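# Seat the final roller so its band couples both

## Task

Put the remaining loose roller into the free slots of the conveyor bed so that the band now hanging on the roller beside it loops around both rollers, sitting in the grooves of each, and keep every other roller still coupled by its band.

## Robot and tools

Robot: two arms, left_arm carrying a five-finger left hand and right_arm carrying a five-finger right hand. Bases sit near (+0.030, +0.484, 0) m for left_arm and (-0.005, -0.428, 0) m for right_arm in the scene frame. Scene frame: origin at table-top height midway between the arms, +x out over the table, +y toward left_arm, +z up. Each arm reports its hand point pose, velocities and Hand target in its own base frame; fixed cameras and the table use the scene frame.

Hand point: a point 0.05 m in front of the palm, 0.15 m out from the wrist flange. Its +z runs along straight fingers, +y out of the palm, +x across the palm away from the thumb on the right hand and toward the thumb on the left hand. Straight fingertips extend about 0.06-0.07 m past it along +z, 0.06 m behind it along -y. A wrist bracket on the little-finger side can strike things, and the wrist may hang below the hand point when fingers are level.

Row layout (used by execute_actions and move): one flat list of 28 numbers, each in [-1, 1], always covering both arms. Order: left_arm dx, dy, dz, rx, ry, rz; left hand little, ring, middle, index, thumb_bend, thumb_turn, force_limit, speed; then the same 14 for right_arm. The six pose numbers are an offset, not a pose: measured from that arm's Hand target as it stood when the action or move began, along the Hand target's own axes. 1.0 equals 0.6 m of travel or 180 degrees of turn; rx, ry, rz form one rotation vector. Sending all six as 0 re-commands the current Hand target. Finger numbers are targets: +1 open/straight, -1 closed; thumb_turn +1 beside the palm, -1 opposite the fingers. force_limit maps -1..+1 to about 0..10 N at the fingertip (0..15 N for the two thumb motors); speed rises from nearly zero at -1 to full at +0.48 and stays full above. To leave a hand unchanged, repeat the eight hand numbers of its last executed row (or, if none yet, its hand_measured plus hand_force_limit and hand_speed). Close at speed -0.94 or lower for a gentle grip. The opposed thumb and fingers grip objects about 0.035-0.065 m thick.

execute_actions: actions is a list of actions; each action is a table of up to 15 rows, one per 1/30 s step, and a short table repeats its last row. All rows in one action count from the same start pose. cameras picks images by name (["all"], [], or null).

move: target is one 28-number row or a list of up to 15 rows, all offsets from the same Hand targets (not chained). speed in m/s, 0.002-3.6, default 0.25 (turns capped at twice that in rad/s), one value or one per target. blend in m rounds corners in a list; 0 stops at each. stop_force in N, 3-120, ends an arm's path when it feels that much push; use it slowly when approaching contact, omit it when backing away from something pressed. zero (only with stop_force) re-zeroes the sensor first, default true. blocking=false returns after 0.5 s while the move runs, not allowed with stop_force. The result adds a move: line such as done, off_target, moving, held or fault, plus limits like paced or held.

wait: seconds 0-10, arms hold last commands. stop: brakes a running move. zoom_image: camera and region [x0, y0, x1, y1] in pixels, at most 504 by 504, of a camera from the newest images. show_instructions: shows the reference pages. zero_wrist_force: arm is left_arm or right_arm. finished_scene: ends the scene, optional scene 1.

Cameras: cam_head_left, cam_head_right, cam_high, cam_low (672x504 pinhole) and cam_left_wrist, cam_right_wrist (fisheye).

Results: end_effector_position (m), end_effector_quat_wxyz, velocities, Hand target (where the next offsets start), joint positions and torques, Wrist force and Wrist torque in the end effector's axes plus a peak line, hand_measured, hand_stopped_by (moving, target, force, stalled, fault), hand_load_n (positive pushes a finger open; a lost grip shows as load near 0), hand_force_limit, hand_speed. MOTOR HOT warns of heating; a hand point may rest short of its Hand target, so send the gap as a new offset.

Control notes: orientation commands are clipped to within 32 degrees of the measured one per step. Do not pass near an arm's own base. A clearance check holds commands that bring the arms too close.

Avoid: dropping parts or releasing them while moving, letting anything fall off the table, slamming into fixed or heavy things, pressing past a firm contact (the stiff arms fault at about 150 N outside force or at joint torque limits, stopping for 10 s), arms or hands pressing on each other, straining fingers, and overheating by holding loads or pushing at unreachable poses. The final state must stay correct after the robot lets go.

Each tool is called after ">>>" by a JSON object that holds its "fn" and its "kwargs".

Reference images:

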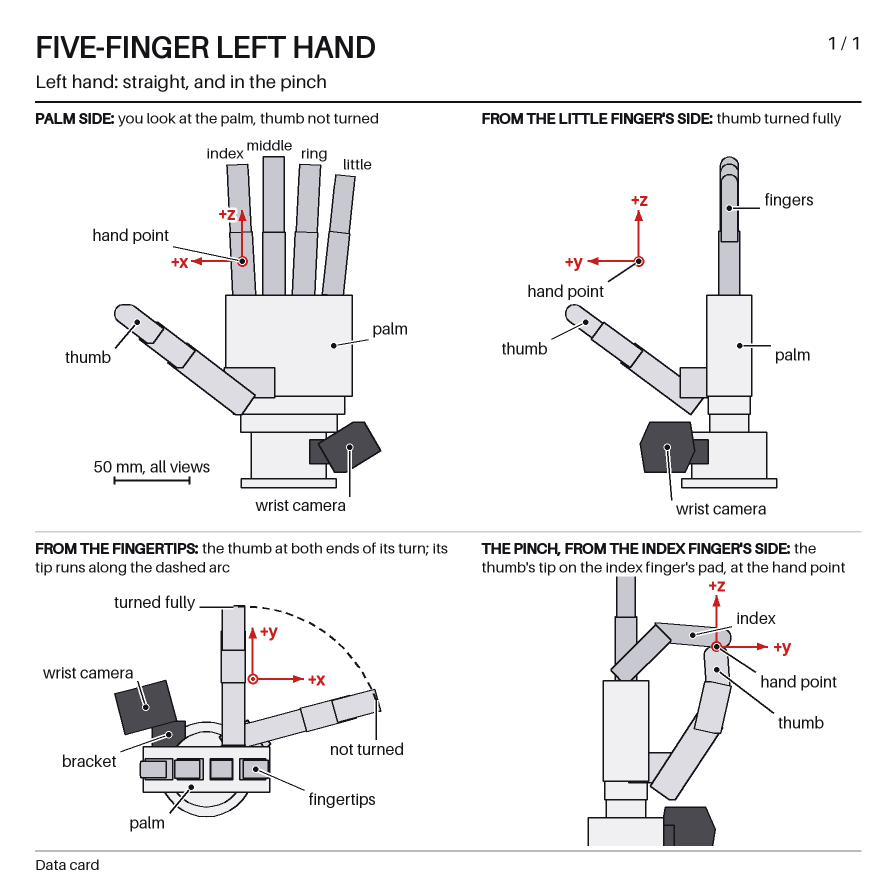

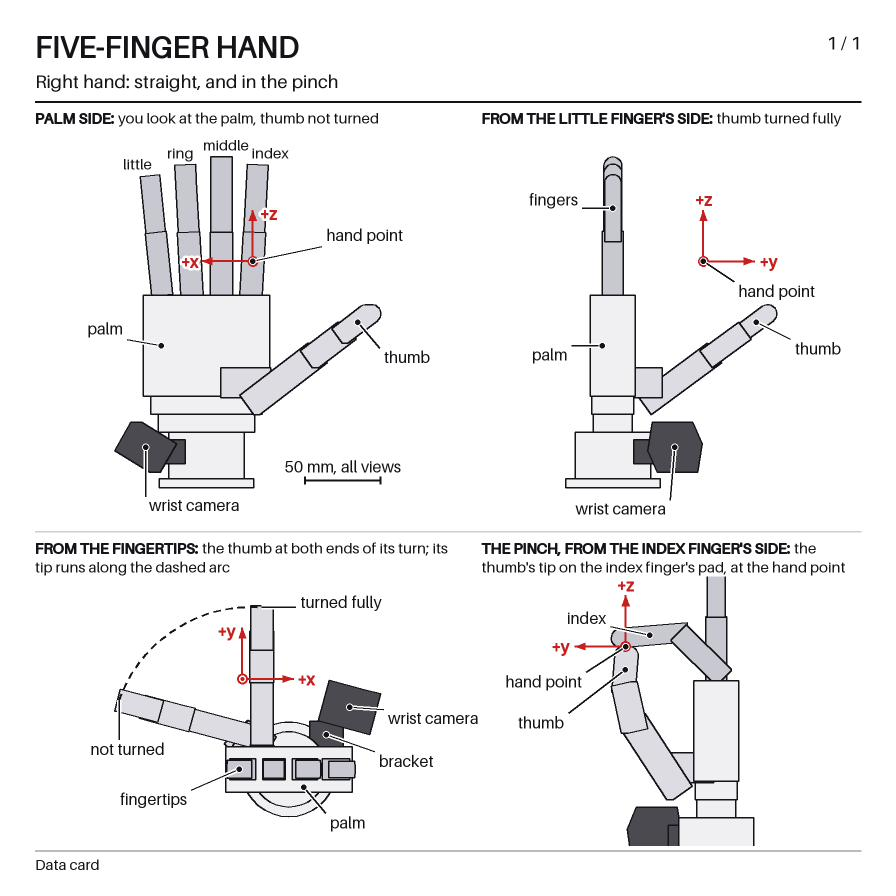

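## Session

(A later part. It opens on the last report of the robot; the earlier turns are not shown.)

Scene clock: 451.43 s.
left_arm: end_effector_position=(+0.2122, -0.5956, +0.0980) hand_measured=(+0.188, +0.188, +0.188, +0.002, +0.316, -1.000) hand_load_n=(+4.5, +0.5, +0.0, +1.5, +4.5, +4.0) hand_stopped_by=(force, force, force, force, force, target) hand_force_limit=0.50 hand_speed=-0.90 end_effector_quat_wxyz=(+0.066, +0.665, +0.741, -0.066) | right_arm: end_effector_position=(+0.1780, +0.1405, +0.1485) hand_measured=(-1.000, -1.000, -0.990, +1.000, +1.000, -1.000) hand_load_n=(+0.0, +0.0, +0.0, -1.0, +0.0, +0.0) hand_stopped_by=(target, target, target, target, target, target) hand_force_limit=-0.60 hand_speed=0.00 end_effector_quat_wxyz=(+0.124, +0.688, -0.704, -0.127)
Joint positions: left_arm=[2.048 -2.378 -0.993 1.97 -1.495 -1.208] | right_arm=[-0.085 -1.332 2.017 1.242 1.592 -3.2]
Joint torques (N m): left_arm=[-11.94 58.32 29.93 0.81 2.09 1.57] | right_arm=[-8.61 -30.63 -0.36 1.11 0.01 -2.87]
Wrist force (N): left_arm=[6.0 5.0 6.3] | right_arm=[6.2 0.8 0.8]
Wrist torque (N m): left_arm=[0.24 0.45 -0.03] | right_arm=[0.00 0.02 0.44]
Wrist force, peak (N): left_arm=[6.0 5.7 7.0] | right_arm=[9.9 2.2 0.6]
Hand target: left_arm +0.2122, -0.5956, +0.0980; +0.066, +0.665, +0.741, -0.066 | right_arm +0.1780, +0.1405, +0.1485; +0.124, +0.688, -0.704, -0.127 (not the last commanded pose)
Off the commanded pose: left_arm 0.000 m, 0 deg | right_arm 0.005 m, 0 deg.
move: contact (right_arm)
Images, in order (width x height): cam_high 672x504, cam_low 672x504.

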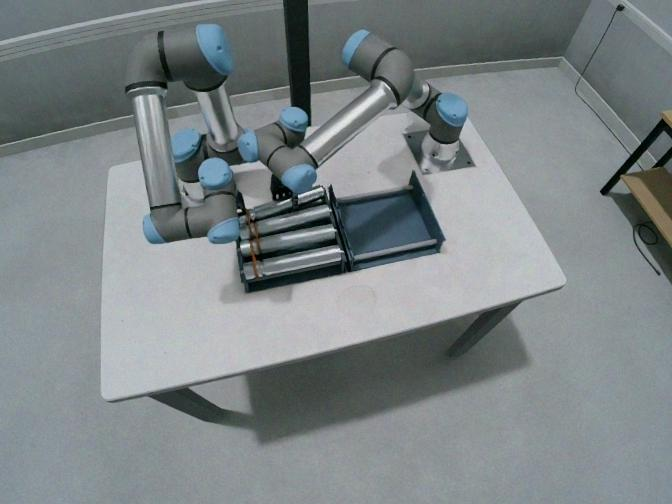

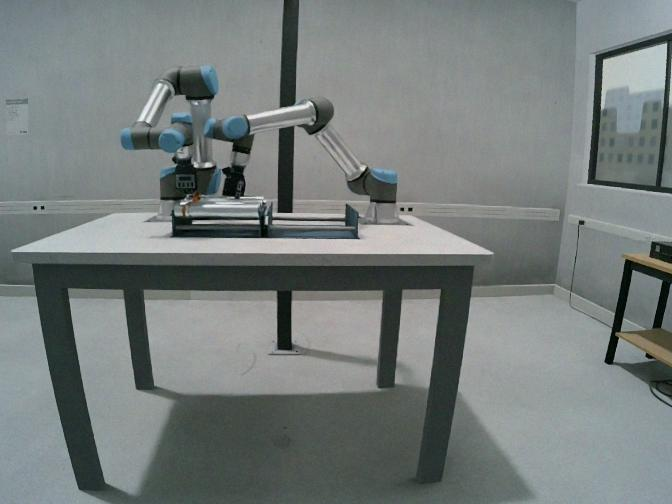

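>>> {"fn": "move", "kwargs": {"target": [[0,0,0,0,0,0,-0.6,-0.6,-0.6,-0.96,-0.9,-1,0.5,-0.9, 0.0001,0.0047,0.0017,0,0,0,-1,-1,-0.99,1,1,-1,-0.6,0],[0,0,0,0,0,0,-0.6,-0.6,-0.6,-0.96,-0.9,-1,0.5,-0.9, 0.0418,0.0038,0.0014,0,0,0,-1,-1,-0.99,1,1,-1,-0.6,0],[0,0,0,0,0,0,-0.6,-0.6,-0.6,-0.96,-0.9,-1,0.5,-0.9, 0.0418,0.0629,-0.1573,0,0,0,-1,-1,-0.99,1,1,-1,-0.6,0],[0,0,0,0,0,0,-0.6,-0.6,-0.6,-0.96,-0.9,-1,0.5,-0.9, 0.0238,-0.075,-0.2087,0.1139,0,0,-1,-1,-0.99,1,1,-1,-0.6,0]], "speed": [0.03, 0.08, 0.2, 0.2], "blend": 0.002, "cameras": ["cam_high","cam_low","cam_right_wrist"]}}

>>> {"fn": "zoom_image", "kwargs": {"camera": "cam_low", "region": [170, 150, 230, 210]}}

>>> {"fn": "zoom_image", "kwargs": {"camera": "cam_high", "region": [215, 180, 275, 240]}}

Scene clock: 456.97 s.
left_arm: end_effector_position=(+0.2122, -0.5956, +0.0980) hand_measured=(+0.188, +0.188, +0.188, +0.002, +0.316, -1.000) hand_load_n=(+6.5, +0.0, +0.0, +1.5, +3.0, +2.0) hand_stopped_by=(force, force, force, force, force, target) hand_force_limit=0.50 hand_speed=-0.90 end_effector_quat_wxyz=(+0.066, +0.665, +0.741, -0.066) | right_arm: end_effector_position=(+0.2635, +0.1242, +0.2501) hand_measured=(-1.000, -1.000, -0.990, +1.000, +1.000, -1.000) hand_load_n=(+0.0, +0.0, +0.0, +0.0, -0.5, +0.0) hand_stopped_by=(target, target, target, target, target, target) hand_force_limit=-0.60 hand_speed=0.00 end_effector_quat_wxyz=(+0.000, +0.699, -0.715, +0.000)
Joint positions: left_arm=[2.048 -2.378 -0.993 1.97 -1.495 -1.208] | right_arm=[-0.131 -1.512 1.734 1.348 1.571 -3.25]
Joint torques (N m): left_arm=[-11.67 58.68 29.76 -4.09 1.92 1.35] | right_arm=[9.4 -27.08 -31.93 1.29 -1.48 2.8]
Wrist force (N): left_arm=[0.5 2.4 6.4] | right_arm=[-1.3 -1.0 2.0]
Wrist torque (N m): left_arm=[0.24 0.48 -0.02] | right_arm=[-0.07 -0.03 -0.12]
Wrist force, peak (N): left_arm=[6.1 5.3 6.7] | right_arm=[-29.9 -4.3 5.1]
Hand target: left_arm +0.2122, -0.5956, +0.0980; +0.066, +0.665, +0.741, -0.066 | right_arm +0.2635, +0.1242, +0.2501; +0.000, +0.699, -0.715, +0.000
Off the commanded pose: left_arm 0.000 m, 0 deg | right_arm 0.000 m, 0 deg.
move: done; blend cut to 0.0015 m at target 1
Images, in order (width x height): cam_high 672x504, cam_low 672x504, cam_right_wrist 672x504.

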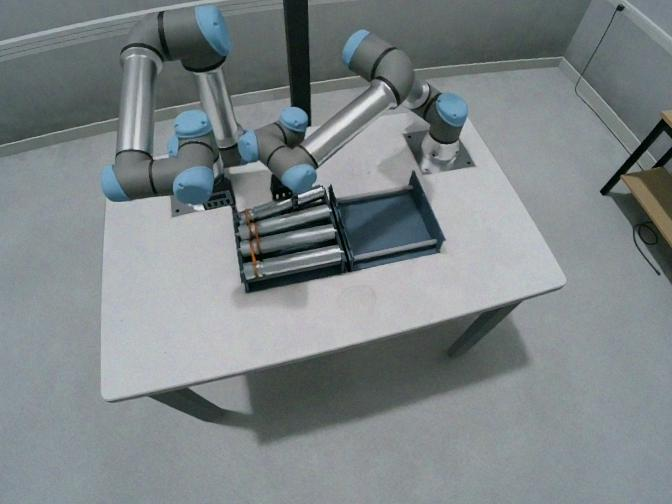

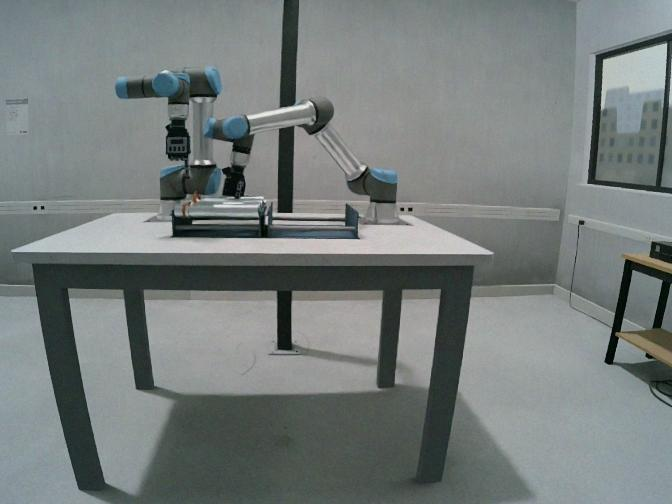

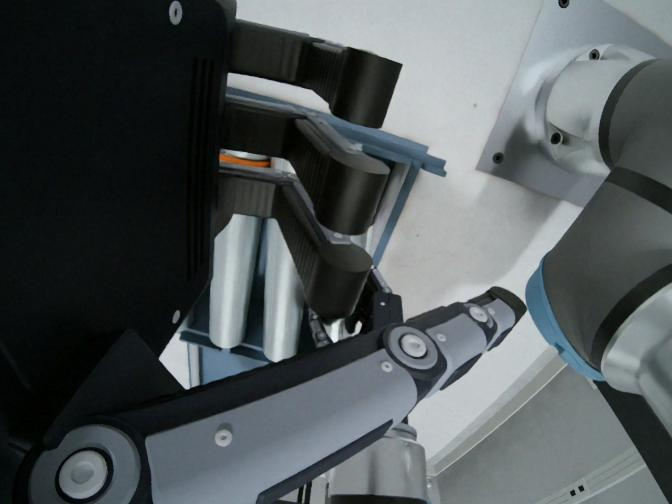

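Scaled by 8.400 from the camera's 672x504 image, which has a finer 960x720 frame.

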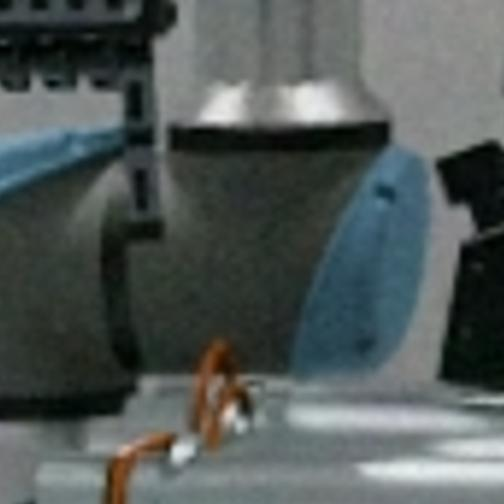

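Scaled by 8.400 from the camera's 672x504 image, which has a finer 960x720 frame.

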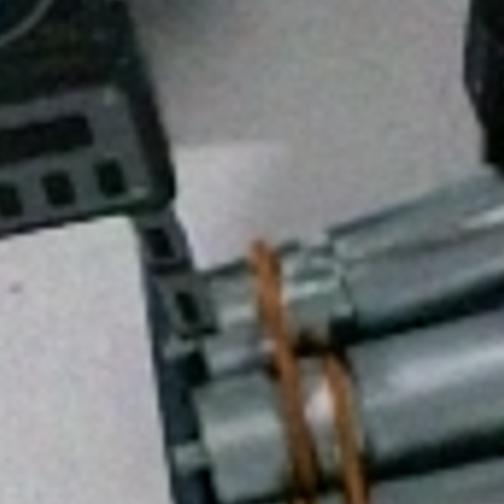

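>>> {"fn": "zoom_image", "kwargs": {"camera": "cam_high", "region": [225, 190, 265, 230]}}

>>> {"fn": "zoom_image", "kwargs": {"camera": "cam_low", "region": [180, 165, 220, 205]}}

Scaled by 12.600 from the camera's 672x504 image, which has a finer 960x720 frame.

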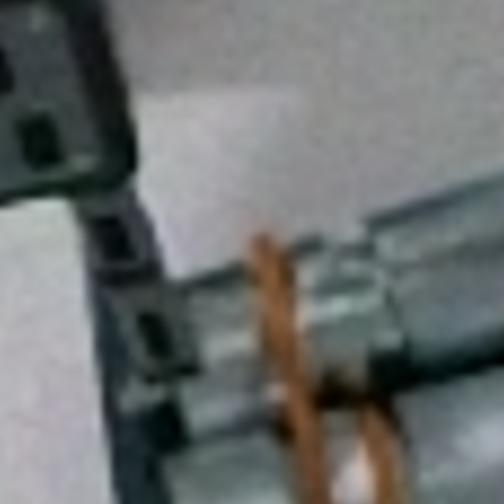

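Scaled by 12.600 from the camera's 672x504 image, which has a finer 960x720 frame.

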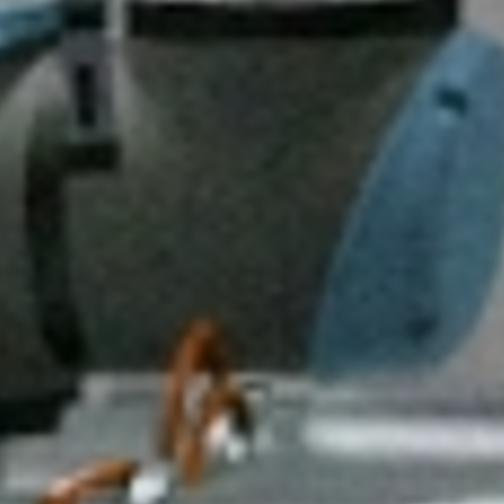

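>>> {"fn": "move", "kwargs": {"target": [[0,0,0,0,0,0,-0.6,-0.6,-0.6,-0.96,-0.9,-1,0.5,-0.9, 0,0,0.0933,0,0,0,-1,-1,-0.99,1,1,-1,-0.6,0]], "speed": 0.1, "stop_force": 5, "cameras": ["cam_high","cam_low","cam_right_wrist"]}}

>>> {"fn": "zoom_image", "kwargs": {"camera": "cam_high", "region": [225, 190, 265, 230]}}

>>> {"fn": "zoom_image", "kwargs": {"camera": "cam_low", "region": [170, 165, 210, 205]}}

Scene clock: 459.00 s.
left_arm: end_effector_position=(+0.2122, -0.5956, +0.0980) hand_measured=(+0.188, +0.188, +0.188, +0.002, +0.316, -1.000) hand_load_n=(+6.5, +0.0, +0.0, +1.0, +3.0, +2.0) hand_stopped_by=(force, force, force, force, force, target) hand_force_limit=0.50 hand_speed=-0.90 end_effector_quat_wxyz=(+0.066, +0.665, +0.741, -0.066) | right_arm: end_effector_position=(+0.2636, +0.1242, +0.1941) hand_measured=(-1.000, -1.000, -0.990, +1.000, +1.000, -1.000) hand_load_n=(+0.0, +0.0, +0.0, +0.0, +0.0, +0.0) hand_stopped_by=(target, target, target, target, target, target) hand_force_limit=-0.60 hand_speed=0.00 end_effector_quat_wxyz=(+0.000, +0.699, -0.715, +0.000)
Joint positions: left_arm=[2.048 -2.378 -0.993 1.97 -1.495 -1.208] | right_arm=[-0.131 -1.472 1.84 1.202 1.571 -3.249]
Joint torques (N m): left_arm=[-10.85 56.82 29.29 -4.03 2.23 1.22] | right_arm=[10.98 -14.74 -3.79 1.2 -1.48 2.8]
Wrist force (N): left_arm=[0.6 2.3 6.6] | right_arm=[-1.4 -1.1 2.1]
Wrist torque (N m): left_arm=[0.20 0.47 -0.01] | right_arm=[-0.09 -0.01 -0.12]
Wrist force, peak (N): left_arm=[0.6 2.6 6.7] | right_arm=[-1.2 -0.8 2.6]
Hand target: left_arm +0.2122, -0.5956, +0.0980; +0.066, +0.665, +0.741, -0.066 | right_arm +0.2636, +0.1242, +0.1941; +0.000, +0.699, -0.715, +0.000
Off the commanded pose: left_arm 0.000 m, 0 deg | right_arm 0.000 m, 0 deg.
move: done
Images, in order (width x height): cam_high 672x504, cam_low 672x504, cam_right_wrist 672x504.

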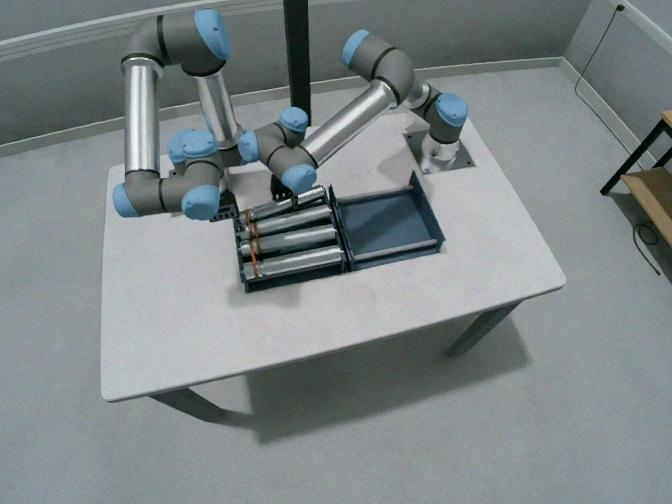

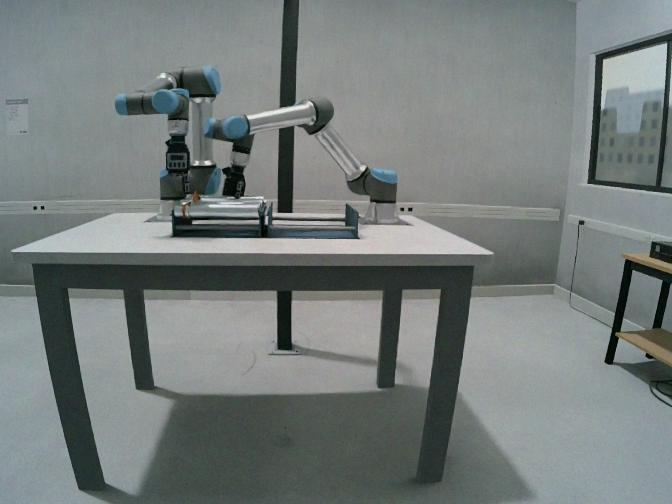

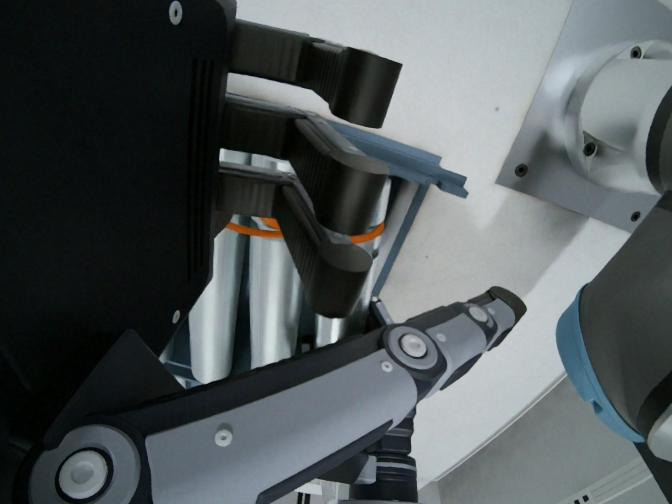

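Scaled by 12.600 from the camera's 672x504 image, which has a finer 960x720 frame.

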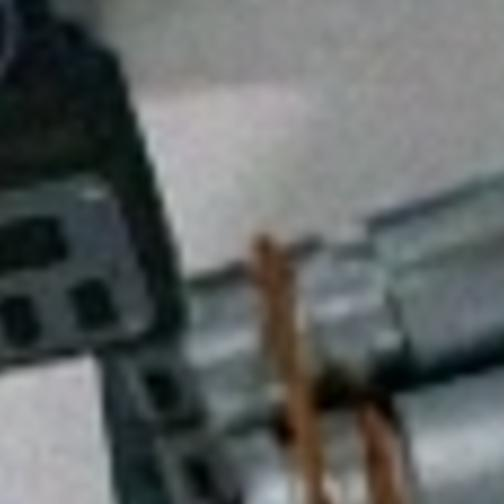

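Scaled by 12.600 from the camera's 672x504 image, which has a finer 960x720 frame.

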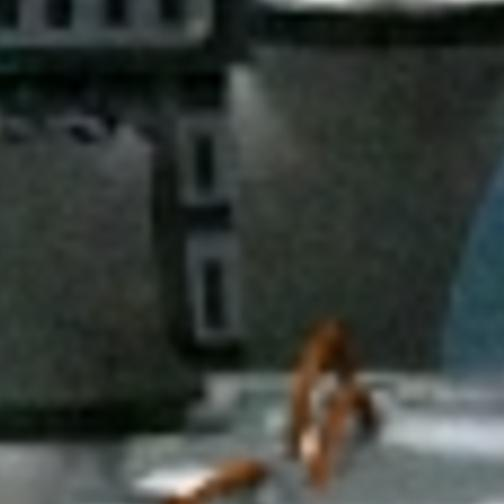

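>>> {"fn": "zoom_image", "kwargs": {"camera": "cam_high", "region": [225, 206, 265, 246]}}

Scaled by 12.600 from the camera's 672x504 image, which has a finer 960x720 frame.

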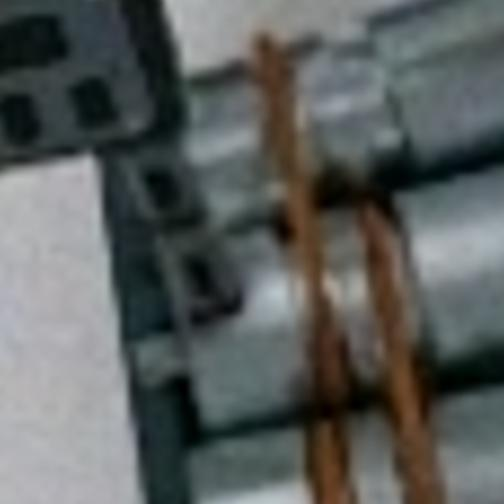

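>>> {"fn": "move", "kwargs": {"target": [[0,0,0,0,0,0,-0.6,-0.6,-0.6,-0.96,-0.9,-1,0.5,-0.9, 0.0067,-0.0001,0,0,0,0,-1,-1,-0.99,1,1,-1,-0.6,0],[0,0,0,0,0,0,-0.6,-0.6,-0.6,-0.96,-0.9,-1,0.5,-0.9, 0.0067,-0.0001,0.055,0,0,0,-1,-1,-0.99,1,1,-1,-0.6,0]], "speed": 0.04, "stop_force": 5, "cameras": ["cam_high","cam_low"]}}

>>> {"fn": "zoom_image", "kwargs": {"camera": "cam_high", "region": [225, 206, 265, 246]}}

>>> {"fn": "zoom_image", "kwargs": {"camera": "cam_low", "region": [170, 165, 210, 205]}}

Scene clock: 461.50 s.
left_arm: end_effector_position=(+0.2122, -0.5956, +0.0980) hand_measured=(+0.188, +0.188, +0.188, +0.002, +0.316, -1.000) hand_load_n=(+5.0, +0.0, +0.0, +3.0, +3.0, +0.5) hand_stopped_by=(force, force, force, force, force, target) hand_force_limit=0.50 hand_speed=-0.90 end_effector_quat_wxyz=(+0.066, +0.665, +0.741, -0.066) | right_arm: end_effector_position=(+0.2635, +0.1202, +0.1810) hand_measured=(-1.000, -1.000, -0.990, +1.000, +1.000, -1.000) hand_load_n=(+0.0, +0.0, +0.0, +0.0, +0.0, +0.5) hand_stopped_by=(target, target, target, target, target, target) hand_force_limit=-0.60 hand_speed=0.00 end_effector_quat_wxyz=(+0.000, +0.699, -0.715, +0.000)
Joint positions: left_arm=[2.048 -2.378 -0.993 1.97 -1.495 -1.208] | right_arm=[-0.144 -1.463 1.866 1.167 1.57 -3.262]
Joint torques (N m): left_arm=[-11.51 56.55 28.92 -3.57 2.03 1.47] | right_arm=[4.02 -28.41 -30.85 4.04 0.38 -1.61]
Wrist force (N): left_arm=[0.5 1.5 7.0] | right_arm=[-1.5 -1.0 1.9]
Wrist torque (N m): left_arm=[0.19 0.40 0.04] | right_arm=[-0.06 0.02 -0.02]
Wrist force, peak (N): left_arm=[0.6 1.6 7.3] | right_arm=[-0.1 -8.1 -8.8]
Hand target: left_arm +0.2122, -0.5956, +0.0980; +0.066, +0.665, +0.741, -0.066 | right_arm +0.2635, +0.1202, +0.1810; +0.000, +0.699, -0.715, +0.000 (not the last commanded pose)
Off the commanded pose: left_arm 0.000 m, 0 deg | right_arm 0.020 m, 0 deg.
move: contact (right_arm); path passed 1 of 2 targets
Images, in order (width x height): cam_high 672x504, cam_low 672x504.

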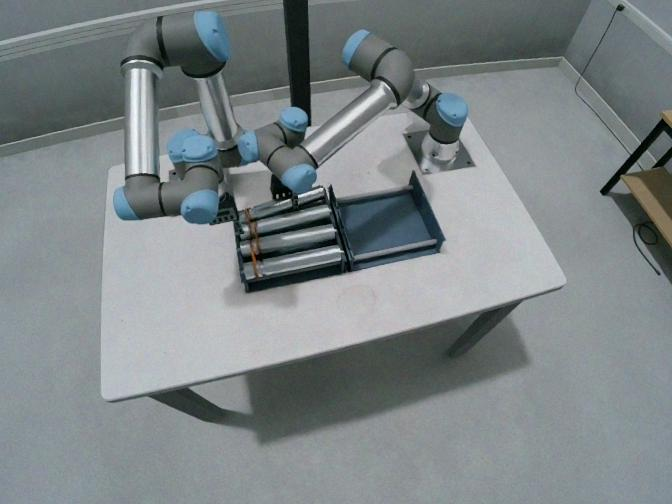

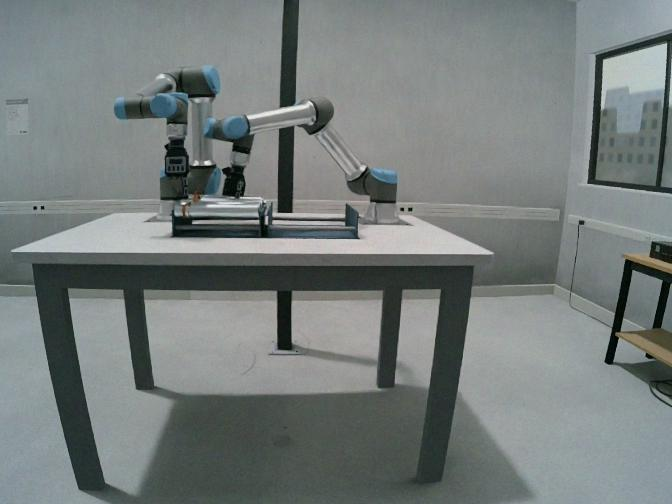

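Scaled by 12.600 from the camera's 672x504 image, which has a finer 960x720 frame.

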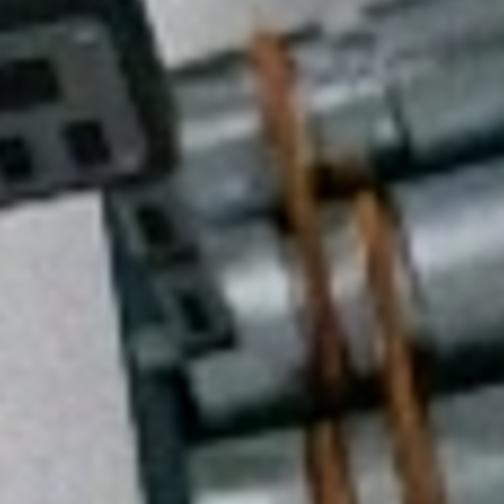

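Scaled by 12.600 from the camera's 672x504 image, which has a finer 960x720 frame.

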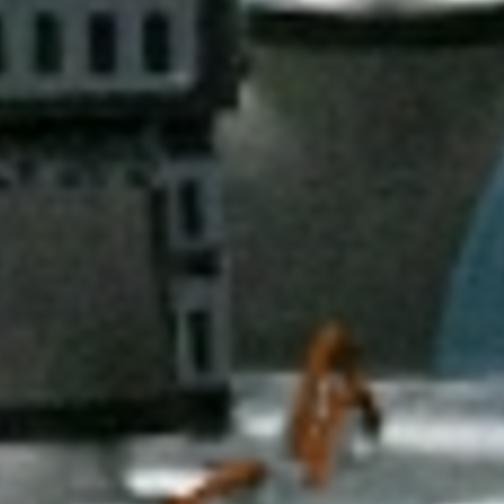

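>>> {"fn": "move", "kwargs": {"target": [[0,0,0,0,0,0,-0.6,-0.6,-0.6,-0.96,-0.9,-1,0.5,-0.9, -0.0001,-0.0067,-0.0033,0,0,0,-1,-1,-0.99,1,1,-1,-0.6,0],[0.0009,-0.0093,-0.0001,-0.0032,-0.0002,-0.0172,-0.6,-0.6,-0.6,-0.96,-0.9,-1,0.5,-0.9, -0.0001,-0.0067,0.03,0,0,0,-1,-1,-0.99,1,1,-1,-0.6,0]], "speed": [0.03, 0.012], "stop_force": 15, "cameras": ["cam_high","cam_low"]}}

>>> {"fn": "zoom_image", "kwargs": {"camera": "cam_high", "region": [225, 206, 265, 246]}}

>>> {"fn": "zoom_image", "kwargs": {"camera": "cam_low", "region": [170, 165, 210, 205]}}

Scene clock: 465.30 s.
left_arm: end_effector_position=(+0.2066, -0.5957, +0.0980) hand_measured=(+0.188, +0.188, +0.188, +0.002, +0.320, -1.000) hand_load_n=(+11.5, +0.0, +0.0, +2.0, +18.0, -8.5) hand_stopped_by=(force, force, force, force, force, target) hand_force_limit=0.50 hand_speed=-0.90 end_effector_quat_wxyz=(+0.067, +0.644, +0.759, -0.064) | right_arm: end_effector_position=(+0.2676, +0.1202, +0.1630) hand_measured=(-1.000, -1.000, -0.990, +1.000, +1.000, -1.000) hand_load_n=(+0.0, +0.0, +0.0, +0.5, +0.0, +0.0) hand_stopped_by=(target, target, target, target, target, target) hand_force_limit=-0.60 hand_speed=0.00 end_effector_quat_wxyz=(+0.000, +0.699, -0.715, +0.000)
Joint positions: left_arm=[2.037 -2.383 -0.984 1.97 -1.506 -1.274] | right_arm=[-0.142 -1.435 1.884 1.121 1.57 -3.261]
Joint torques (N m): left_arm=[-16.64 35.52 28.11 -6.5 -1.05 -3.4] | right_arm=[10.92 -15.37 -0.74 1.9 0.64 2.71]
Wrist force (N): left_arm=[-6.7 10.3 3.7] | right_arm=[0.2 -4.6 0.3]
Wrist torque (N m): left_arm=[0.38 0.81 0.68] | right_arm=[0.08 0.00 -0.06]
Wrist force, peak (N): left_arm=[-6.7 10.7 4.0] | right_arm=[0.3 -5.5 -0.9]
Hand target: left_arm +0.2066, -0.5957, +0.0980; +0.067, +0.644, +0.759, -0.064 | right_arm +0.2676, +0.1202, +0.1630; +0.000, +0.699, -0.715, +0.000
Off the commanded pose: left_arm 0.000 m, 0 deg | right_arm 0.000 m, 0 deg.
move: done
Images, in order (width x height): cam_high 672x504, cam_low 672x504.

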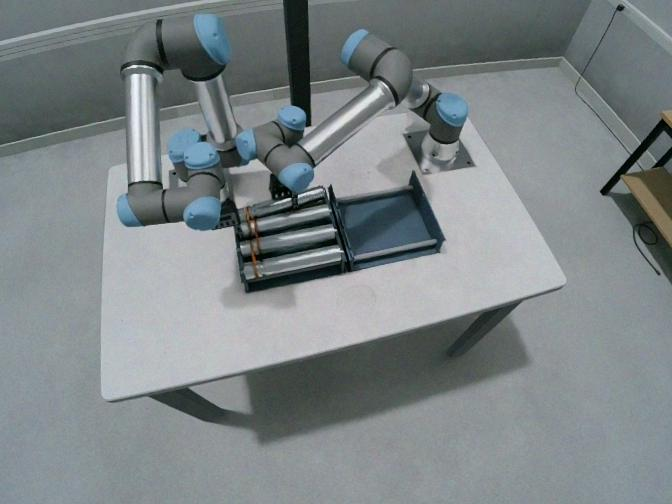

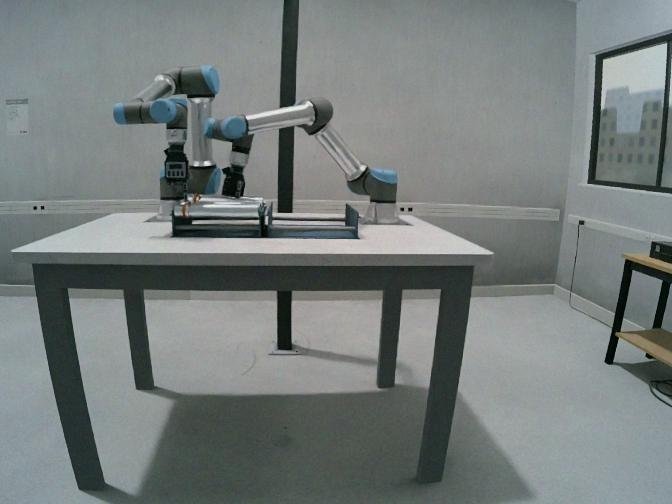

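Scaled by 12.600 from the camera's 672x504 image, which has a finer 960x720 frame.

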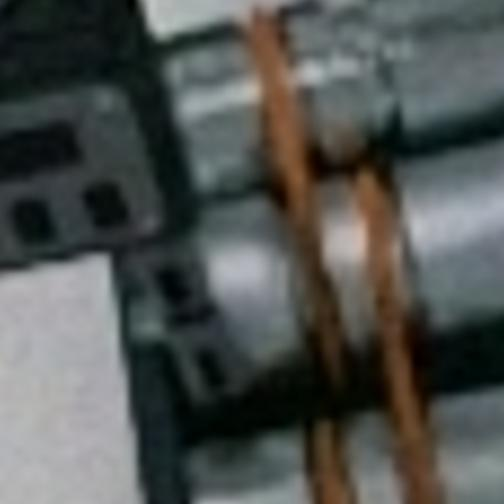

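Scaled by 12.600 from the camera's 672x504 image, which has a finer 960x720 frame.

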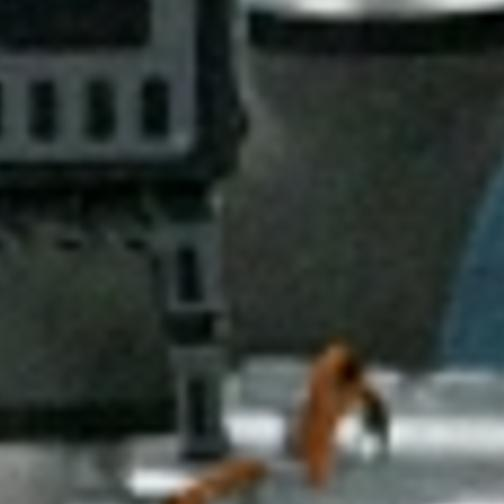

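>>> {"fn": "move", "kwargs": {"target": [[0,0,0,0,0,0,-0.6,-0.6,-0.6,-0.96,-0.9,-1,0.5,-0.9, 0.0002,0.0167,0.005,0,0,0,-1,-1,-0.99,1,1,-1,-0.6,0]], "speed": 0.02, "stop_force": 20, "cameras": ["cam_high","cam_low"]}}

>>> {"fn": "zoom_image", "kwargs": {"camera": "cam_high", "region": [225, 206, 265, 246]}}

Scene clock: 466.97 s.
left_arm: end_effector_position=(+0.2065, -0.5957, +0.0980) hand_measured=(+0.188, +0.188, +0.188, +0.002, +0.316, -1.000) hand_load_n=(+10.5, +0.0, +0.0, +0.0, +2.5, -0.5) hand_stopped_by=(force, force, force, force, force, target) hand_force_limit=0.50 hand_speed=-0.90 end_effector_quat_wxyz=(+0.067, +0.644, +0.759, -0.064) | right_arm: end_effector_position=(+0.2576, +0.1203, +0.1600) hand_measured=(-1.000, -1.000, -0.990, +1.000, +1.000, -1.000) hand_load_n=(+0.0, +0.0, +0.0, +3.5, +0.0, +0.0) hand_stopped_by=(target, target, target, target, target, target) hand_force_limit=-0.60 hand_speed=0.00 end_effector_quat_wxyz=(+0.000, +0.699, -0.715, +0.000)
Joint positions: left_arm=[2.037 -2.383 -0.984 1.97 -1.506 -1.274] | right_arm=[-0.146 -1.455 1.916 1.109 1.571 -3.265]
Joint torques (N m): left_arm=[15.48 46.53 27.84 1.75 -1.71 -0.2] | right_arm=[-3.42 -18.08 -7.89 8.31 -0.43 -2.81]
Wrist force (N): left_arm=[4.8 -14.4 5.8] | right_arm=[3.3 -25.9 0.5]
Wrist torque (N m): left_arm=[0.24 0.64 1.47] | right_arm=[0.48 0.20 0.12]
Wrist force, peak (N): left_arm=[4.5 -14.5 5.9] | right_arm=[3.4 -26.1 0.6]
Hand target: left_arm +0.2066, -0.5957, +0.0980; +0.067, +0.644, +0.759, -0.064 | right_arm +0.2577, +0.1203, +0.1600; +0.000, +0.699, -0.715, +0.000
Off the commanded pose: left_arm 0.000 m, 0 deg | right_arm 0.000 m, 0 deg.
move: contact (right_arm)
Images, in order (width x height): cam_high 672x504, cam_low 672x504.

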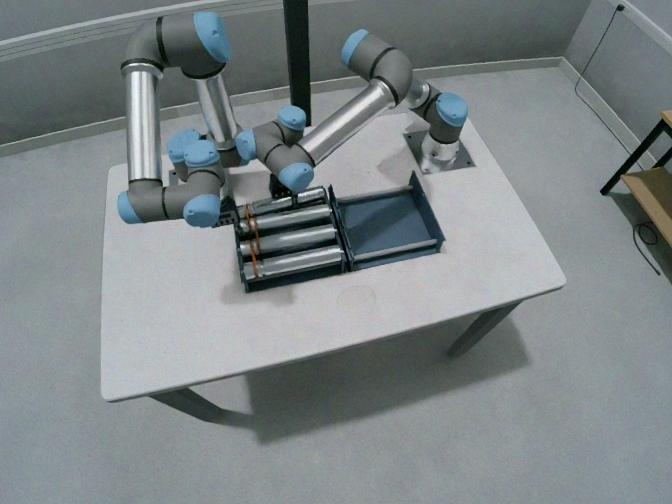

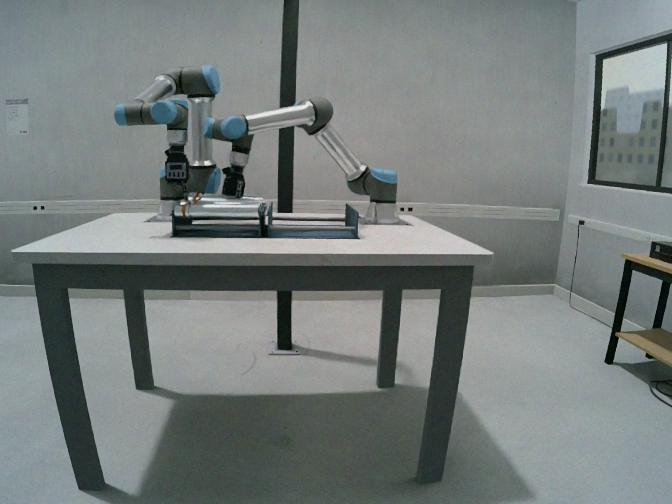

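Scaled by 12.600 from the camera's 672x504 image, which has a finer 960x720 frame.

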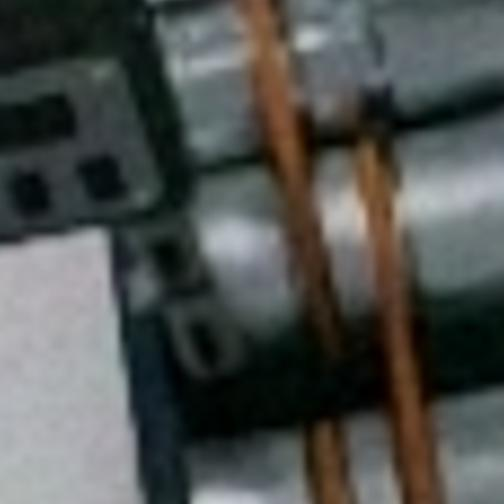

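>>> {"fn": "move", "kwargs": {"target": [[0.001,-0.0066,-0.0001,0,0,0,-0.6,-0.6,-0.6,-0.96,-0.9,-1,0.5,-0.9, 0,0,0,0,0,0,-1,-1,-0.99,1,1,-1,-0.6,0]], "speed": 0.02, "cameras": ["cam_high","cam_right_wrist"]}}

>>> {"fn": "zoom_image", "kwargs": {"camera": "cam_high", "region": [225, 196, 265, 236]}}

>>> {"fn": "zoom_image", "kwargs": {"camera": "cam_right_wrist", "region": [210, 80, 470, 340]}}

Scene clock: 468.07 s.
left_arm: end_effector_position=(+0.2027, -0.5957, +0.0980) hand_measured=(+0.188, +0.188, +0.188, +0.002, +0.318, -1.000) hand_load_n=(+3.5, +0.0, +0.0, +0.5, +9.5, -4.0) hand_stopped_by=(force, force, force, force, force, target) hand_force_limit=0.50 hand_speed=-0.90 end_effector_quat_wxyz=(+0.068, +0.644, +0.759, -0.064) | right_arm: end_effector_position=(+0.2576, +0.1203, +0.1600) hand_measured=(-1.000, -1.000, -0.990, +1.000, +1.000, -1.000) hand_load_n=(+0.0, +0.0, +0.0, +1.5, +0.0, +0.0) hand_stopped_by=(target, target, target, target, target, target) hand_force_limit=-0.60 hand_speed=0.00 end_effector_quat_wxyz=(+0.000, +0.699, -0.715, +0.000)
Joint positions: left_arm=[2.031 -2.38 -0.988 1.973 -1.507 -1.279] | right_arm=[-0.146 -1.455 1.916 1.109 1.571 -3.265]
Joint torques (N m): left_arm=[-17.19 61.53 7.08 -1.82 -1.73 -2.89] | right_arm=[1.8 -14.43 -23.7 4.01 -0.38 -0.9]
Wrist force (N): left_arm=[-3.6 7.6 6.4] | right_arm=[3.5 -12.3 0.7]
Wrist torque (N m): left_arm=[0.20 0.59 0.33] | right_arm=[0.21 0.21 0.19]
Wrist force, peak (N): left_arm=[4.5 -14.5 5.9] | right_arm=[3.3 -25.9 0.5]
Hand target: left_arm +0.2026, -0.5957, +0.0980; +0.067, +0.644, +0.759, -0.064 | right_arm +0.2577, +0.1203, +0.1600; +0.000, +0.699, -0.715, +0.000
Off the commanded pose: left_arm 0.000 m, 0 deg | right_arm 0.000 m, 0 deg.
move: done
Images, in order (width x height): cam_high 672x504, cam_right_wrist 672x504.

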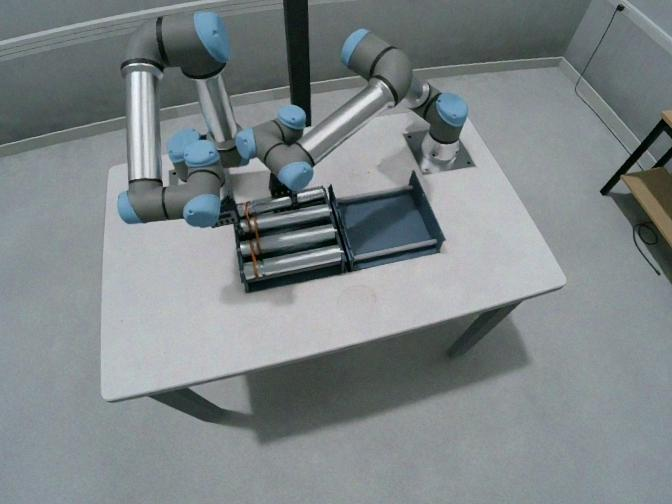

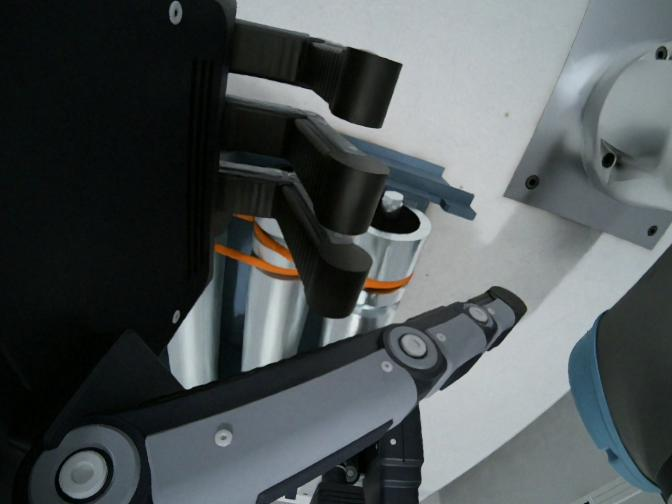

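Scaled by 12.600 from the camera's 672x504 image, which has a finer 960x720 frame.

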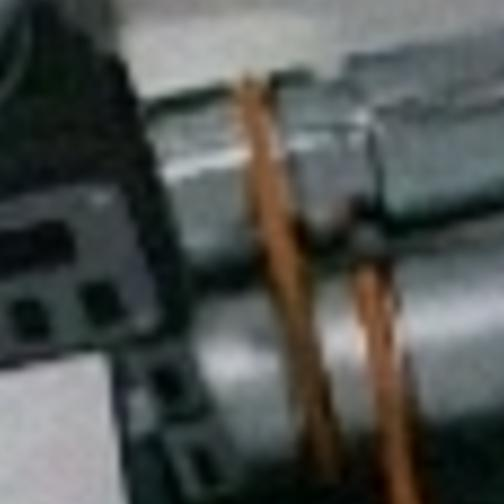

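Scaled by 1.938 from the camera's 672x504 image, which has a finer 960x720 frame.

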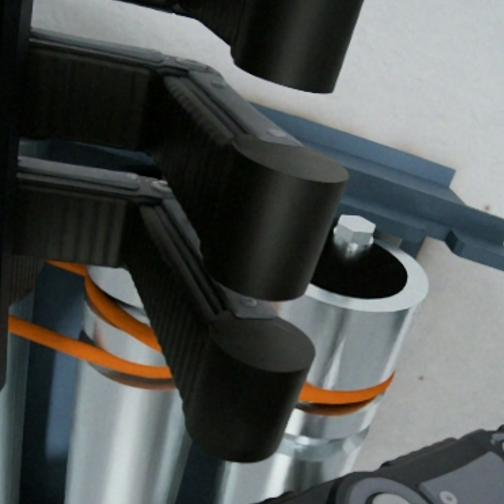

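>>> {"fn": "move", "kwargs": {"target": [[0,0,0,0,0,0,-0.6,-0.6,-0.6,-0.96,-0.9,-1,0.5,-0.9, 0,-0.005,0,0,0,0,-1,-1,-0.99,1,1,-1,-0.6,0]], "speed": 0.01, "cameras": ["cam_high","cam_low"]}}

>>> {"fn": "zoom_image", "kwargs": {"camera": "cam_high", "region": [225, 206, 265, 246]}}

>>> {"fn": "zoom_image", "kwargs": {"camera": "cam_low", "region": [170, 165, 210, 205]}}

Scene clock: 469.00 s.
left_arm: end_effector_position=(+0.2026, -0.5957, +0.0980) hand_measured=(+0.188, +0.188, +0.188, +0.002, +0.318, -1.000) hand_load_n=(+3.5, +0.0, +0.0, +0.5, +9.5, -4.5) hand_stopped_by=(force, force, force, force, force, target) hand_force_limit=0.50 hand_speed=-0.90 end_effector_quat_wxyz=(+0.067, +0.644, +0.759, -0.064) | right_arm: end_effector_position=(+0.2606, +0.1202, +0.1600) hand_measured=(-1.000, -1.000, -0.990, +1.000, +1.000, -1.000) hand_load_n=(+0.0, +0.0, +0.0, +0.5, +0.0, +0.0) hand_stopped_by=(target, target, target, target, target, target) hand_force_limit=-0.60 hand_speed=0.00 end_effector_quat_wxyz=(+0.000, +0.699, -0.715, +0.000)
Joint positions: left_arm=[2.031 -2.38 -0.988 1.973 -1.507 -1.28] | right_arm=[-0.145 -1.448 1.908 1.11 1.571 -3.264]
Joint torques (N m): left_arm=[-16.36 59.7 7 -1.95 -1.22 -2.75] | right_arm=[11.29 -13.82 -28.71 4.27 -0.74 2.75]
Wrist force (N): left_arm=[-3.9 8.0 6.3] | right_arm=[-0.6 -2.0 1.8]
Wrist torque (N m): left_arm=[0.22 0.63 0.33] | right_arm=[-0.05 -0.03 -0.06]
Wrist force, peak (N): left_arm=[-3.9 8.1 6.4] | right_arm=[3.5 -12.4 0.4]
Hand target: left_arm +0.2026, -0.5957, +0.0980; +0.067, +0.644, +0.759, -0.064 | right_arm +0.2607, +0.1202, +0.1600; +0.000, +0.699, -0.715, +0.000
Off the commanded pose: left_arm 0.000 m, 0 deg | right_arm 0.000 m, 0 deg.
move: done
Images, in order (width x height): cam_high 672x504, cam_low 672x504.

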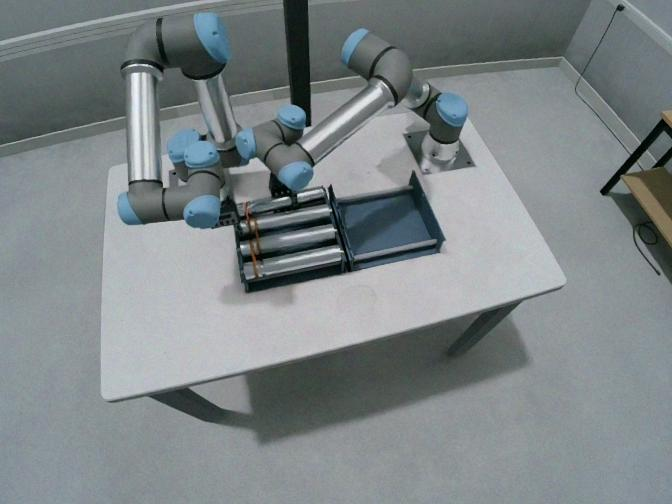

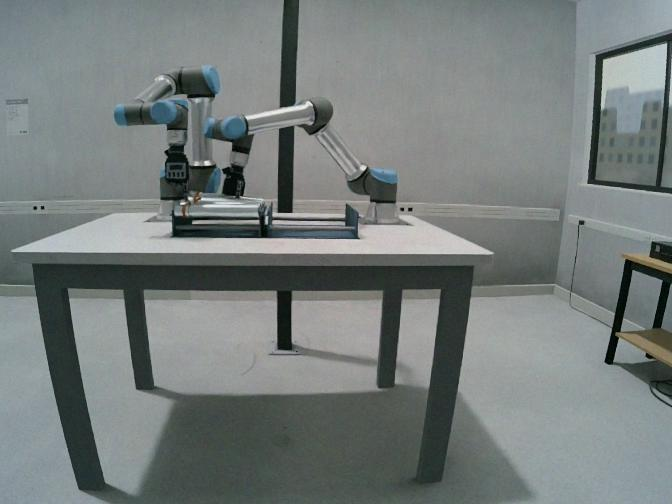

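Scaled by 12.600 from the camera's 672x504 image, which has a finer 960x720 frame.

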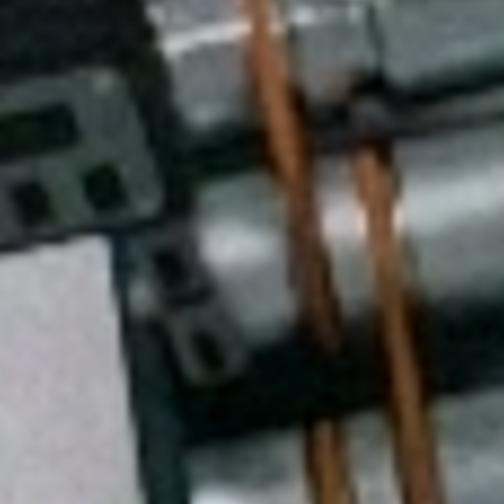

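Scaled by 12.600 from the camera's 672x504 image, which has a finer 960x720 frame.

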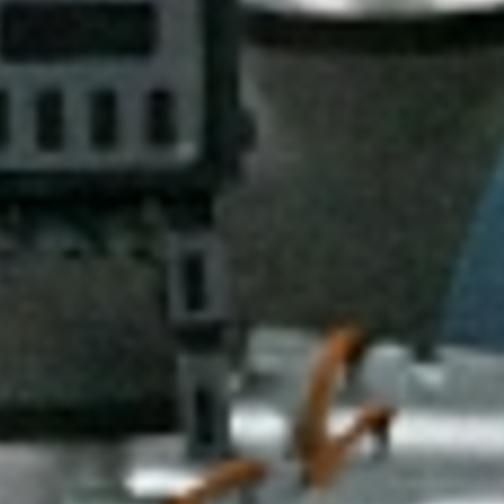

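>>> {"fn": "zoom_image", "kwargs": {"camera": "cam_low", "region": [176, 180, 216, 214]}}

>>> {"fn": "zoom_image", "kwargs": {"camera": "cam_low", "region": [176, 175, 276, 225]}}

Scaled by 12.600 from the camera's 672x504 image, which has a finer 960x720 frame.

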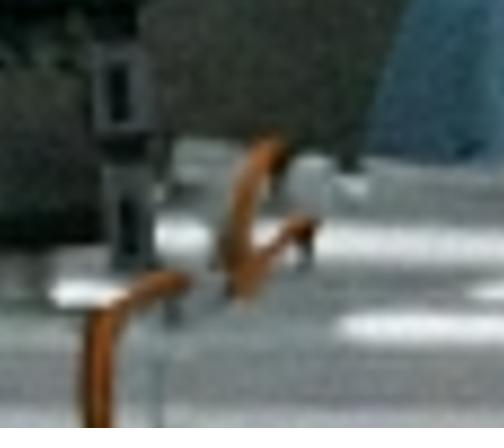

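Scaled by 5.040 from the camera's 672x504 image, which has a finer 960x720 frame.

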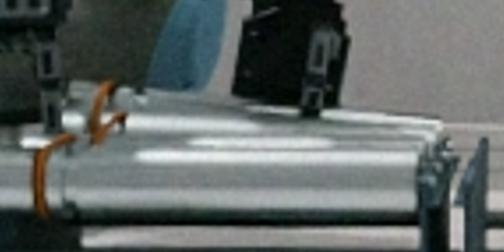

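>>> {"fn": "zoom_image", "kwargs": {"camera": "cam_low", "region": [236, 185, 268, 213]}}

>>> {"fn": "zoom_image", "kwargs": {"camera": "cam_low", "region": [184, 185, 216, 213]}}

Scaled by 15.750 from the camera's 672x504 image, which has a finer 960x720 frame.

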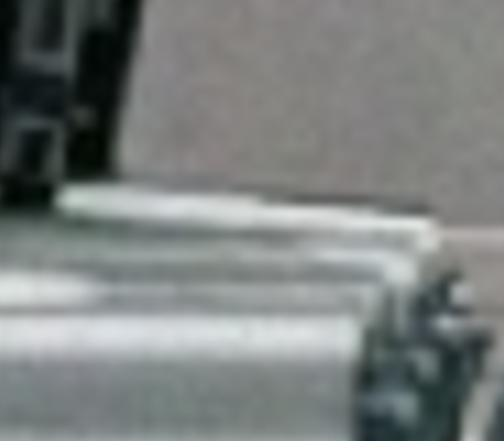

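Scaled by 15.750 from the camera's 672x504 image, which has a finer 960x720 frame.

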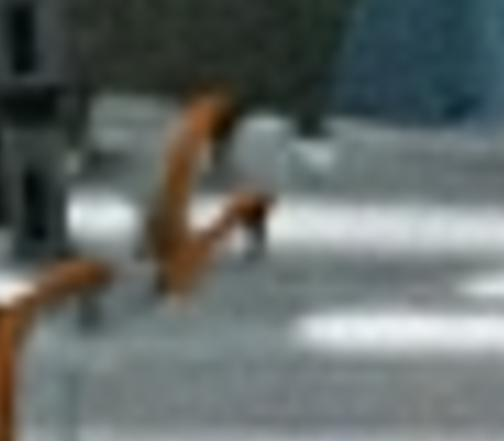

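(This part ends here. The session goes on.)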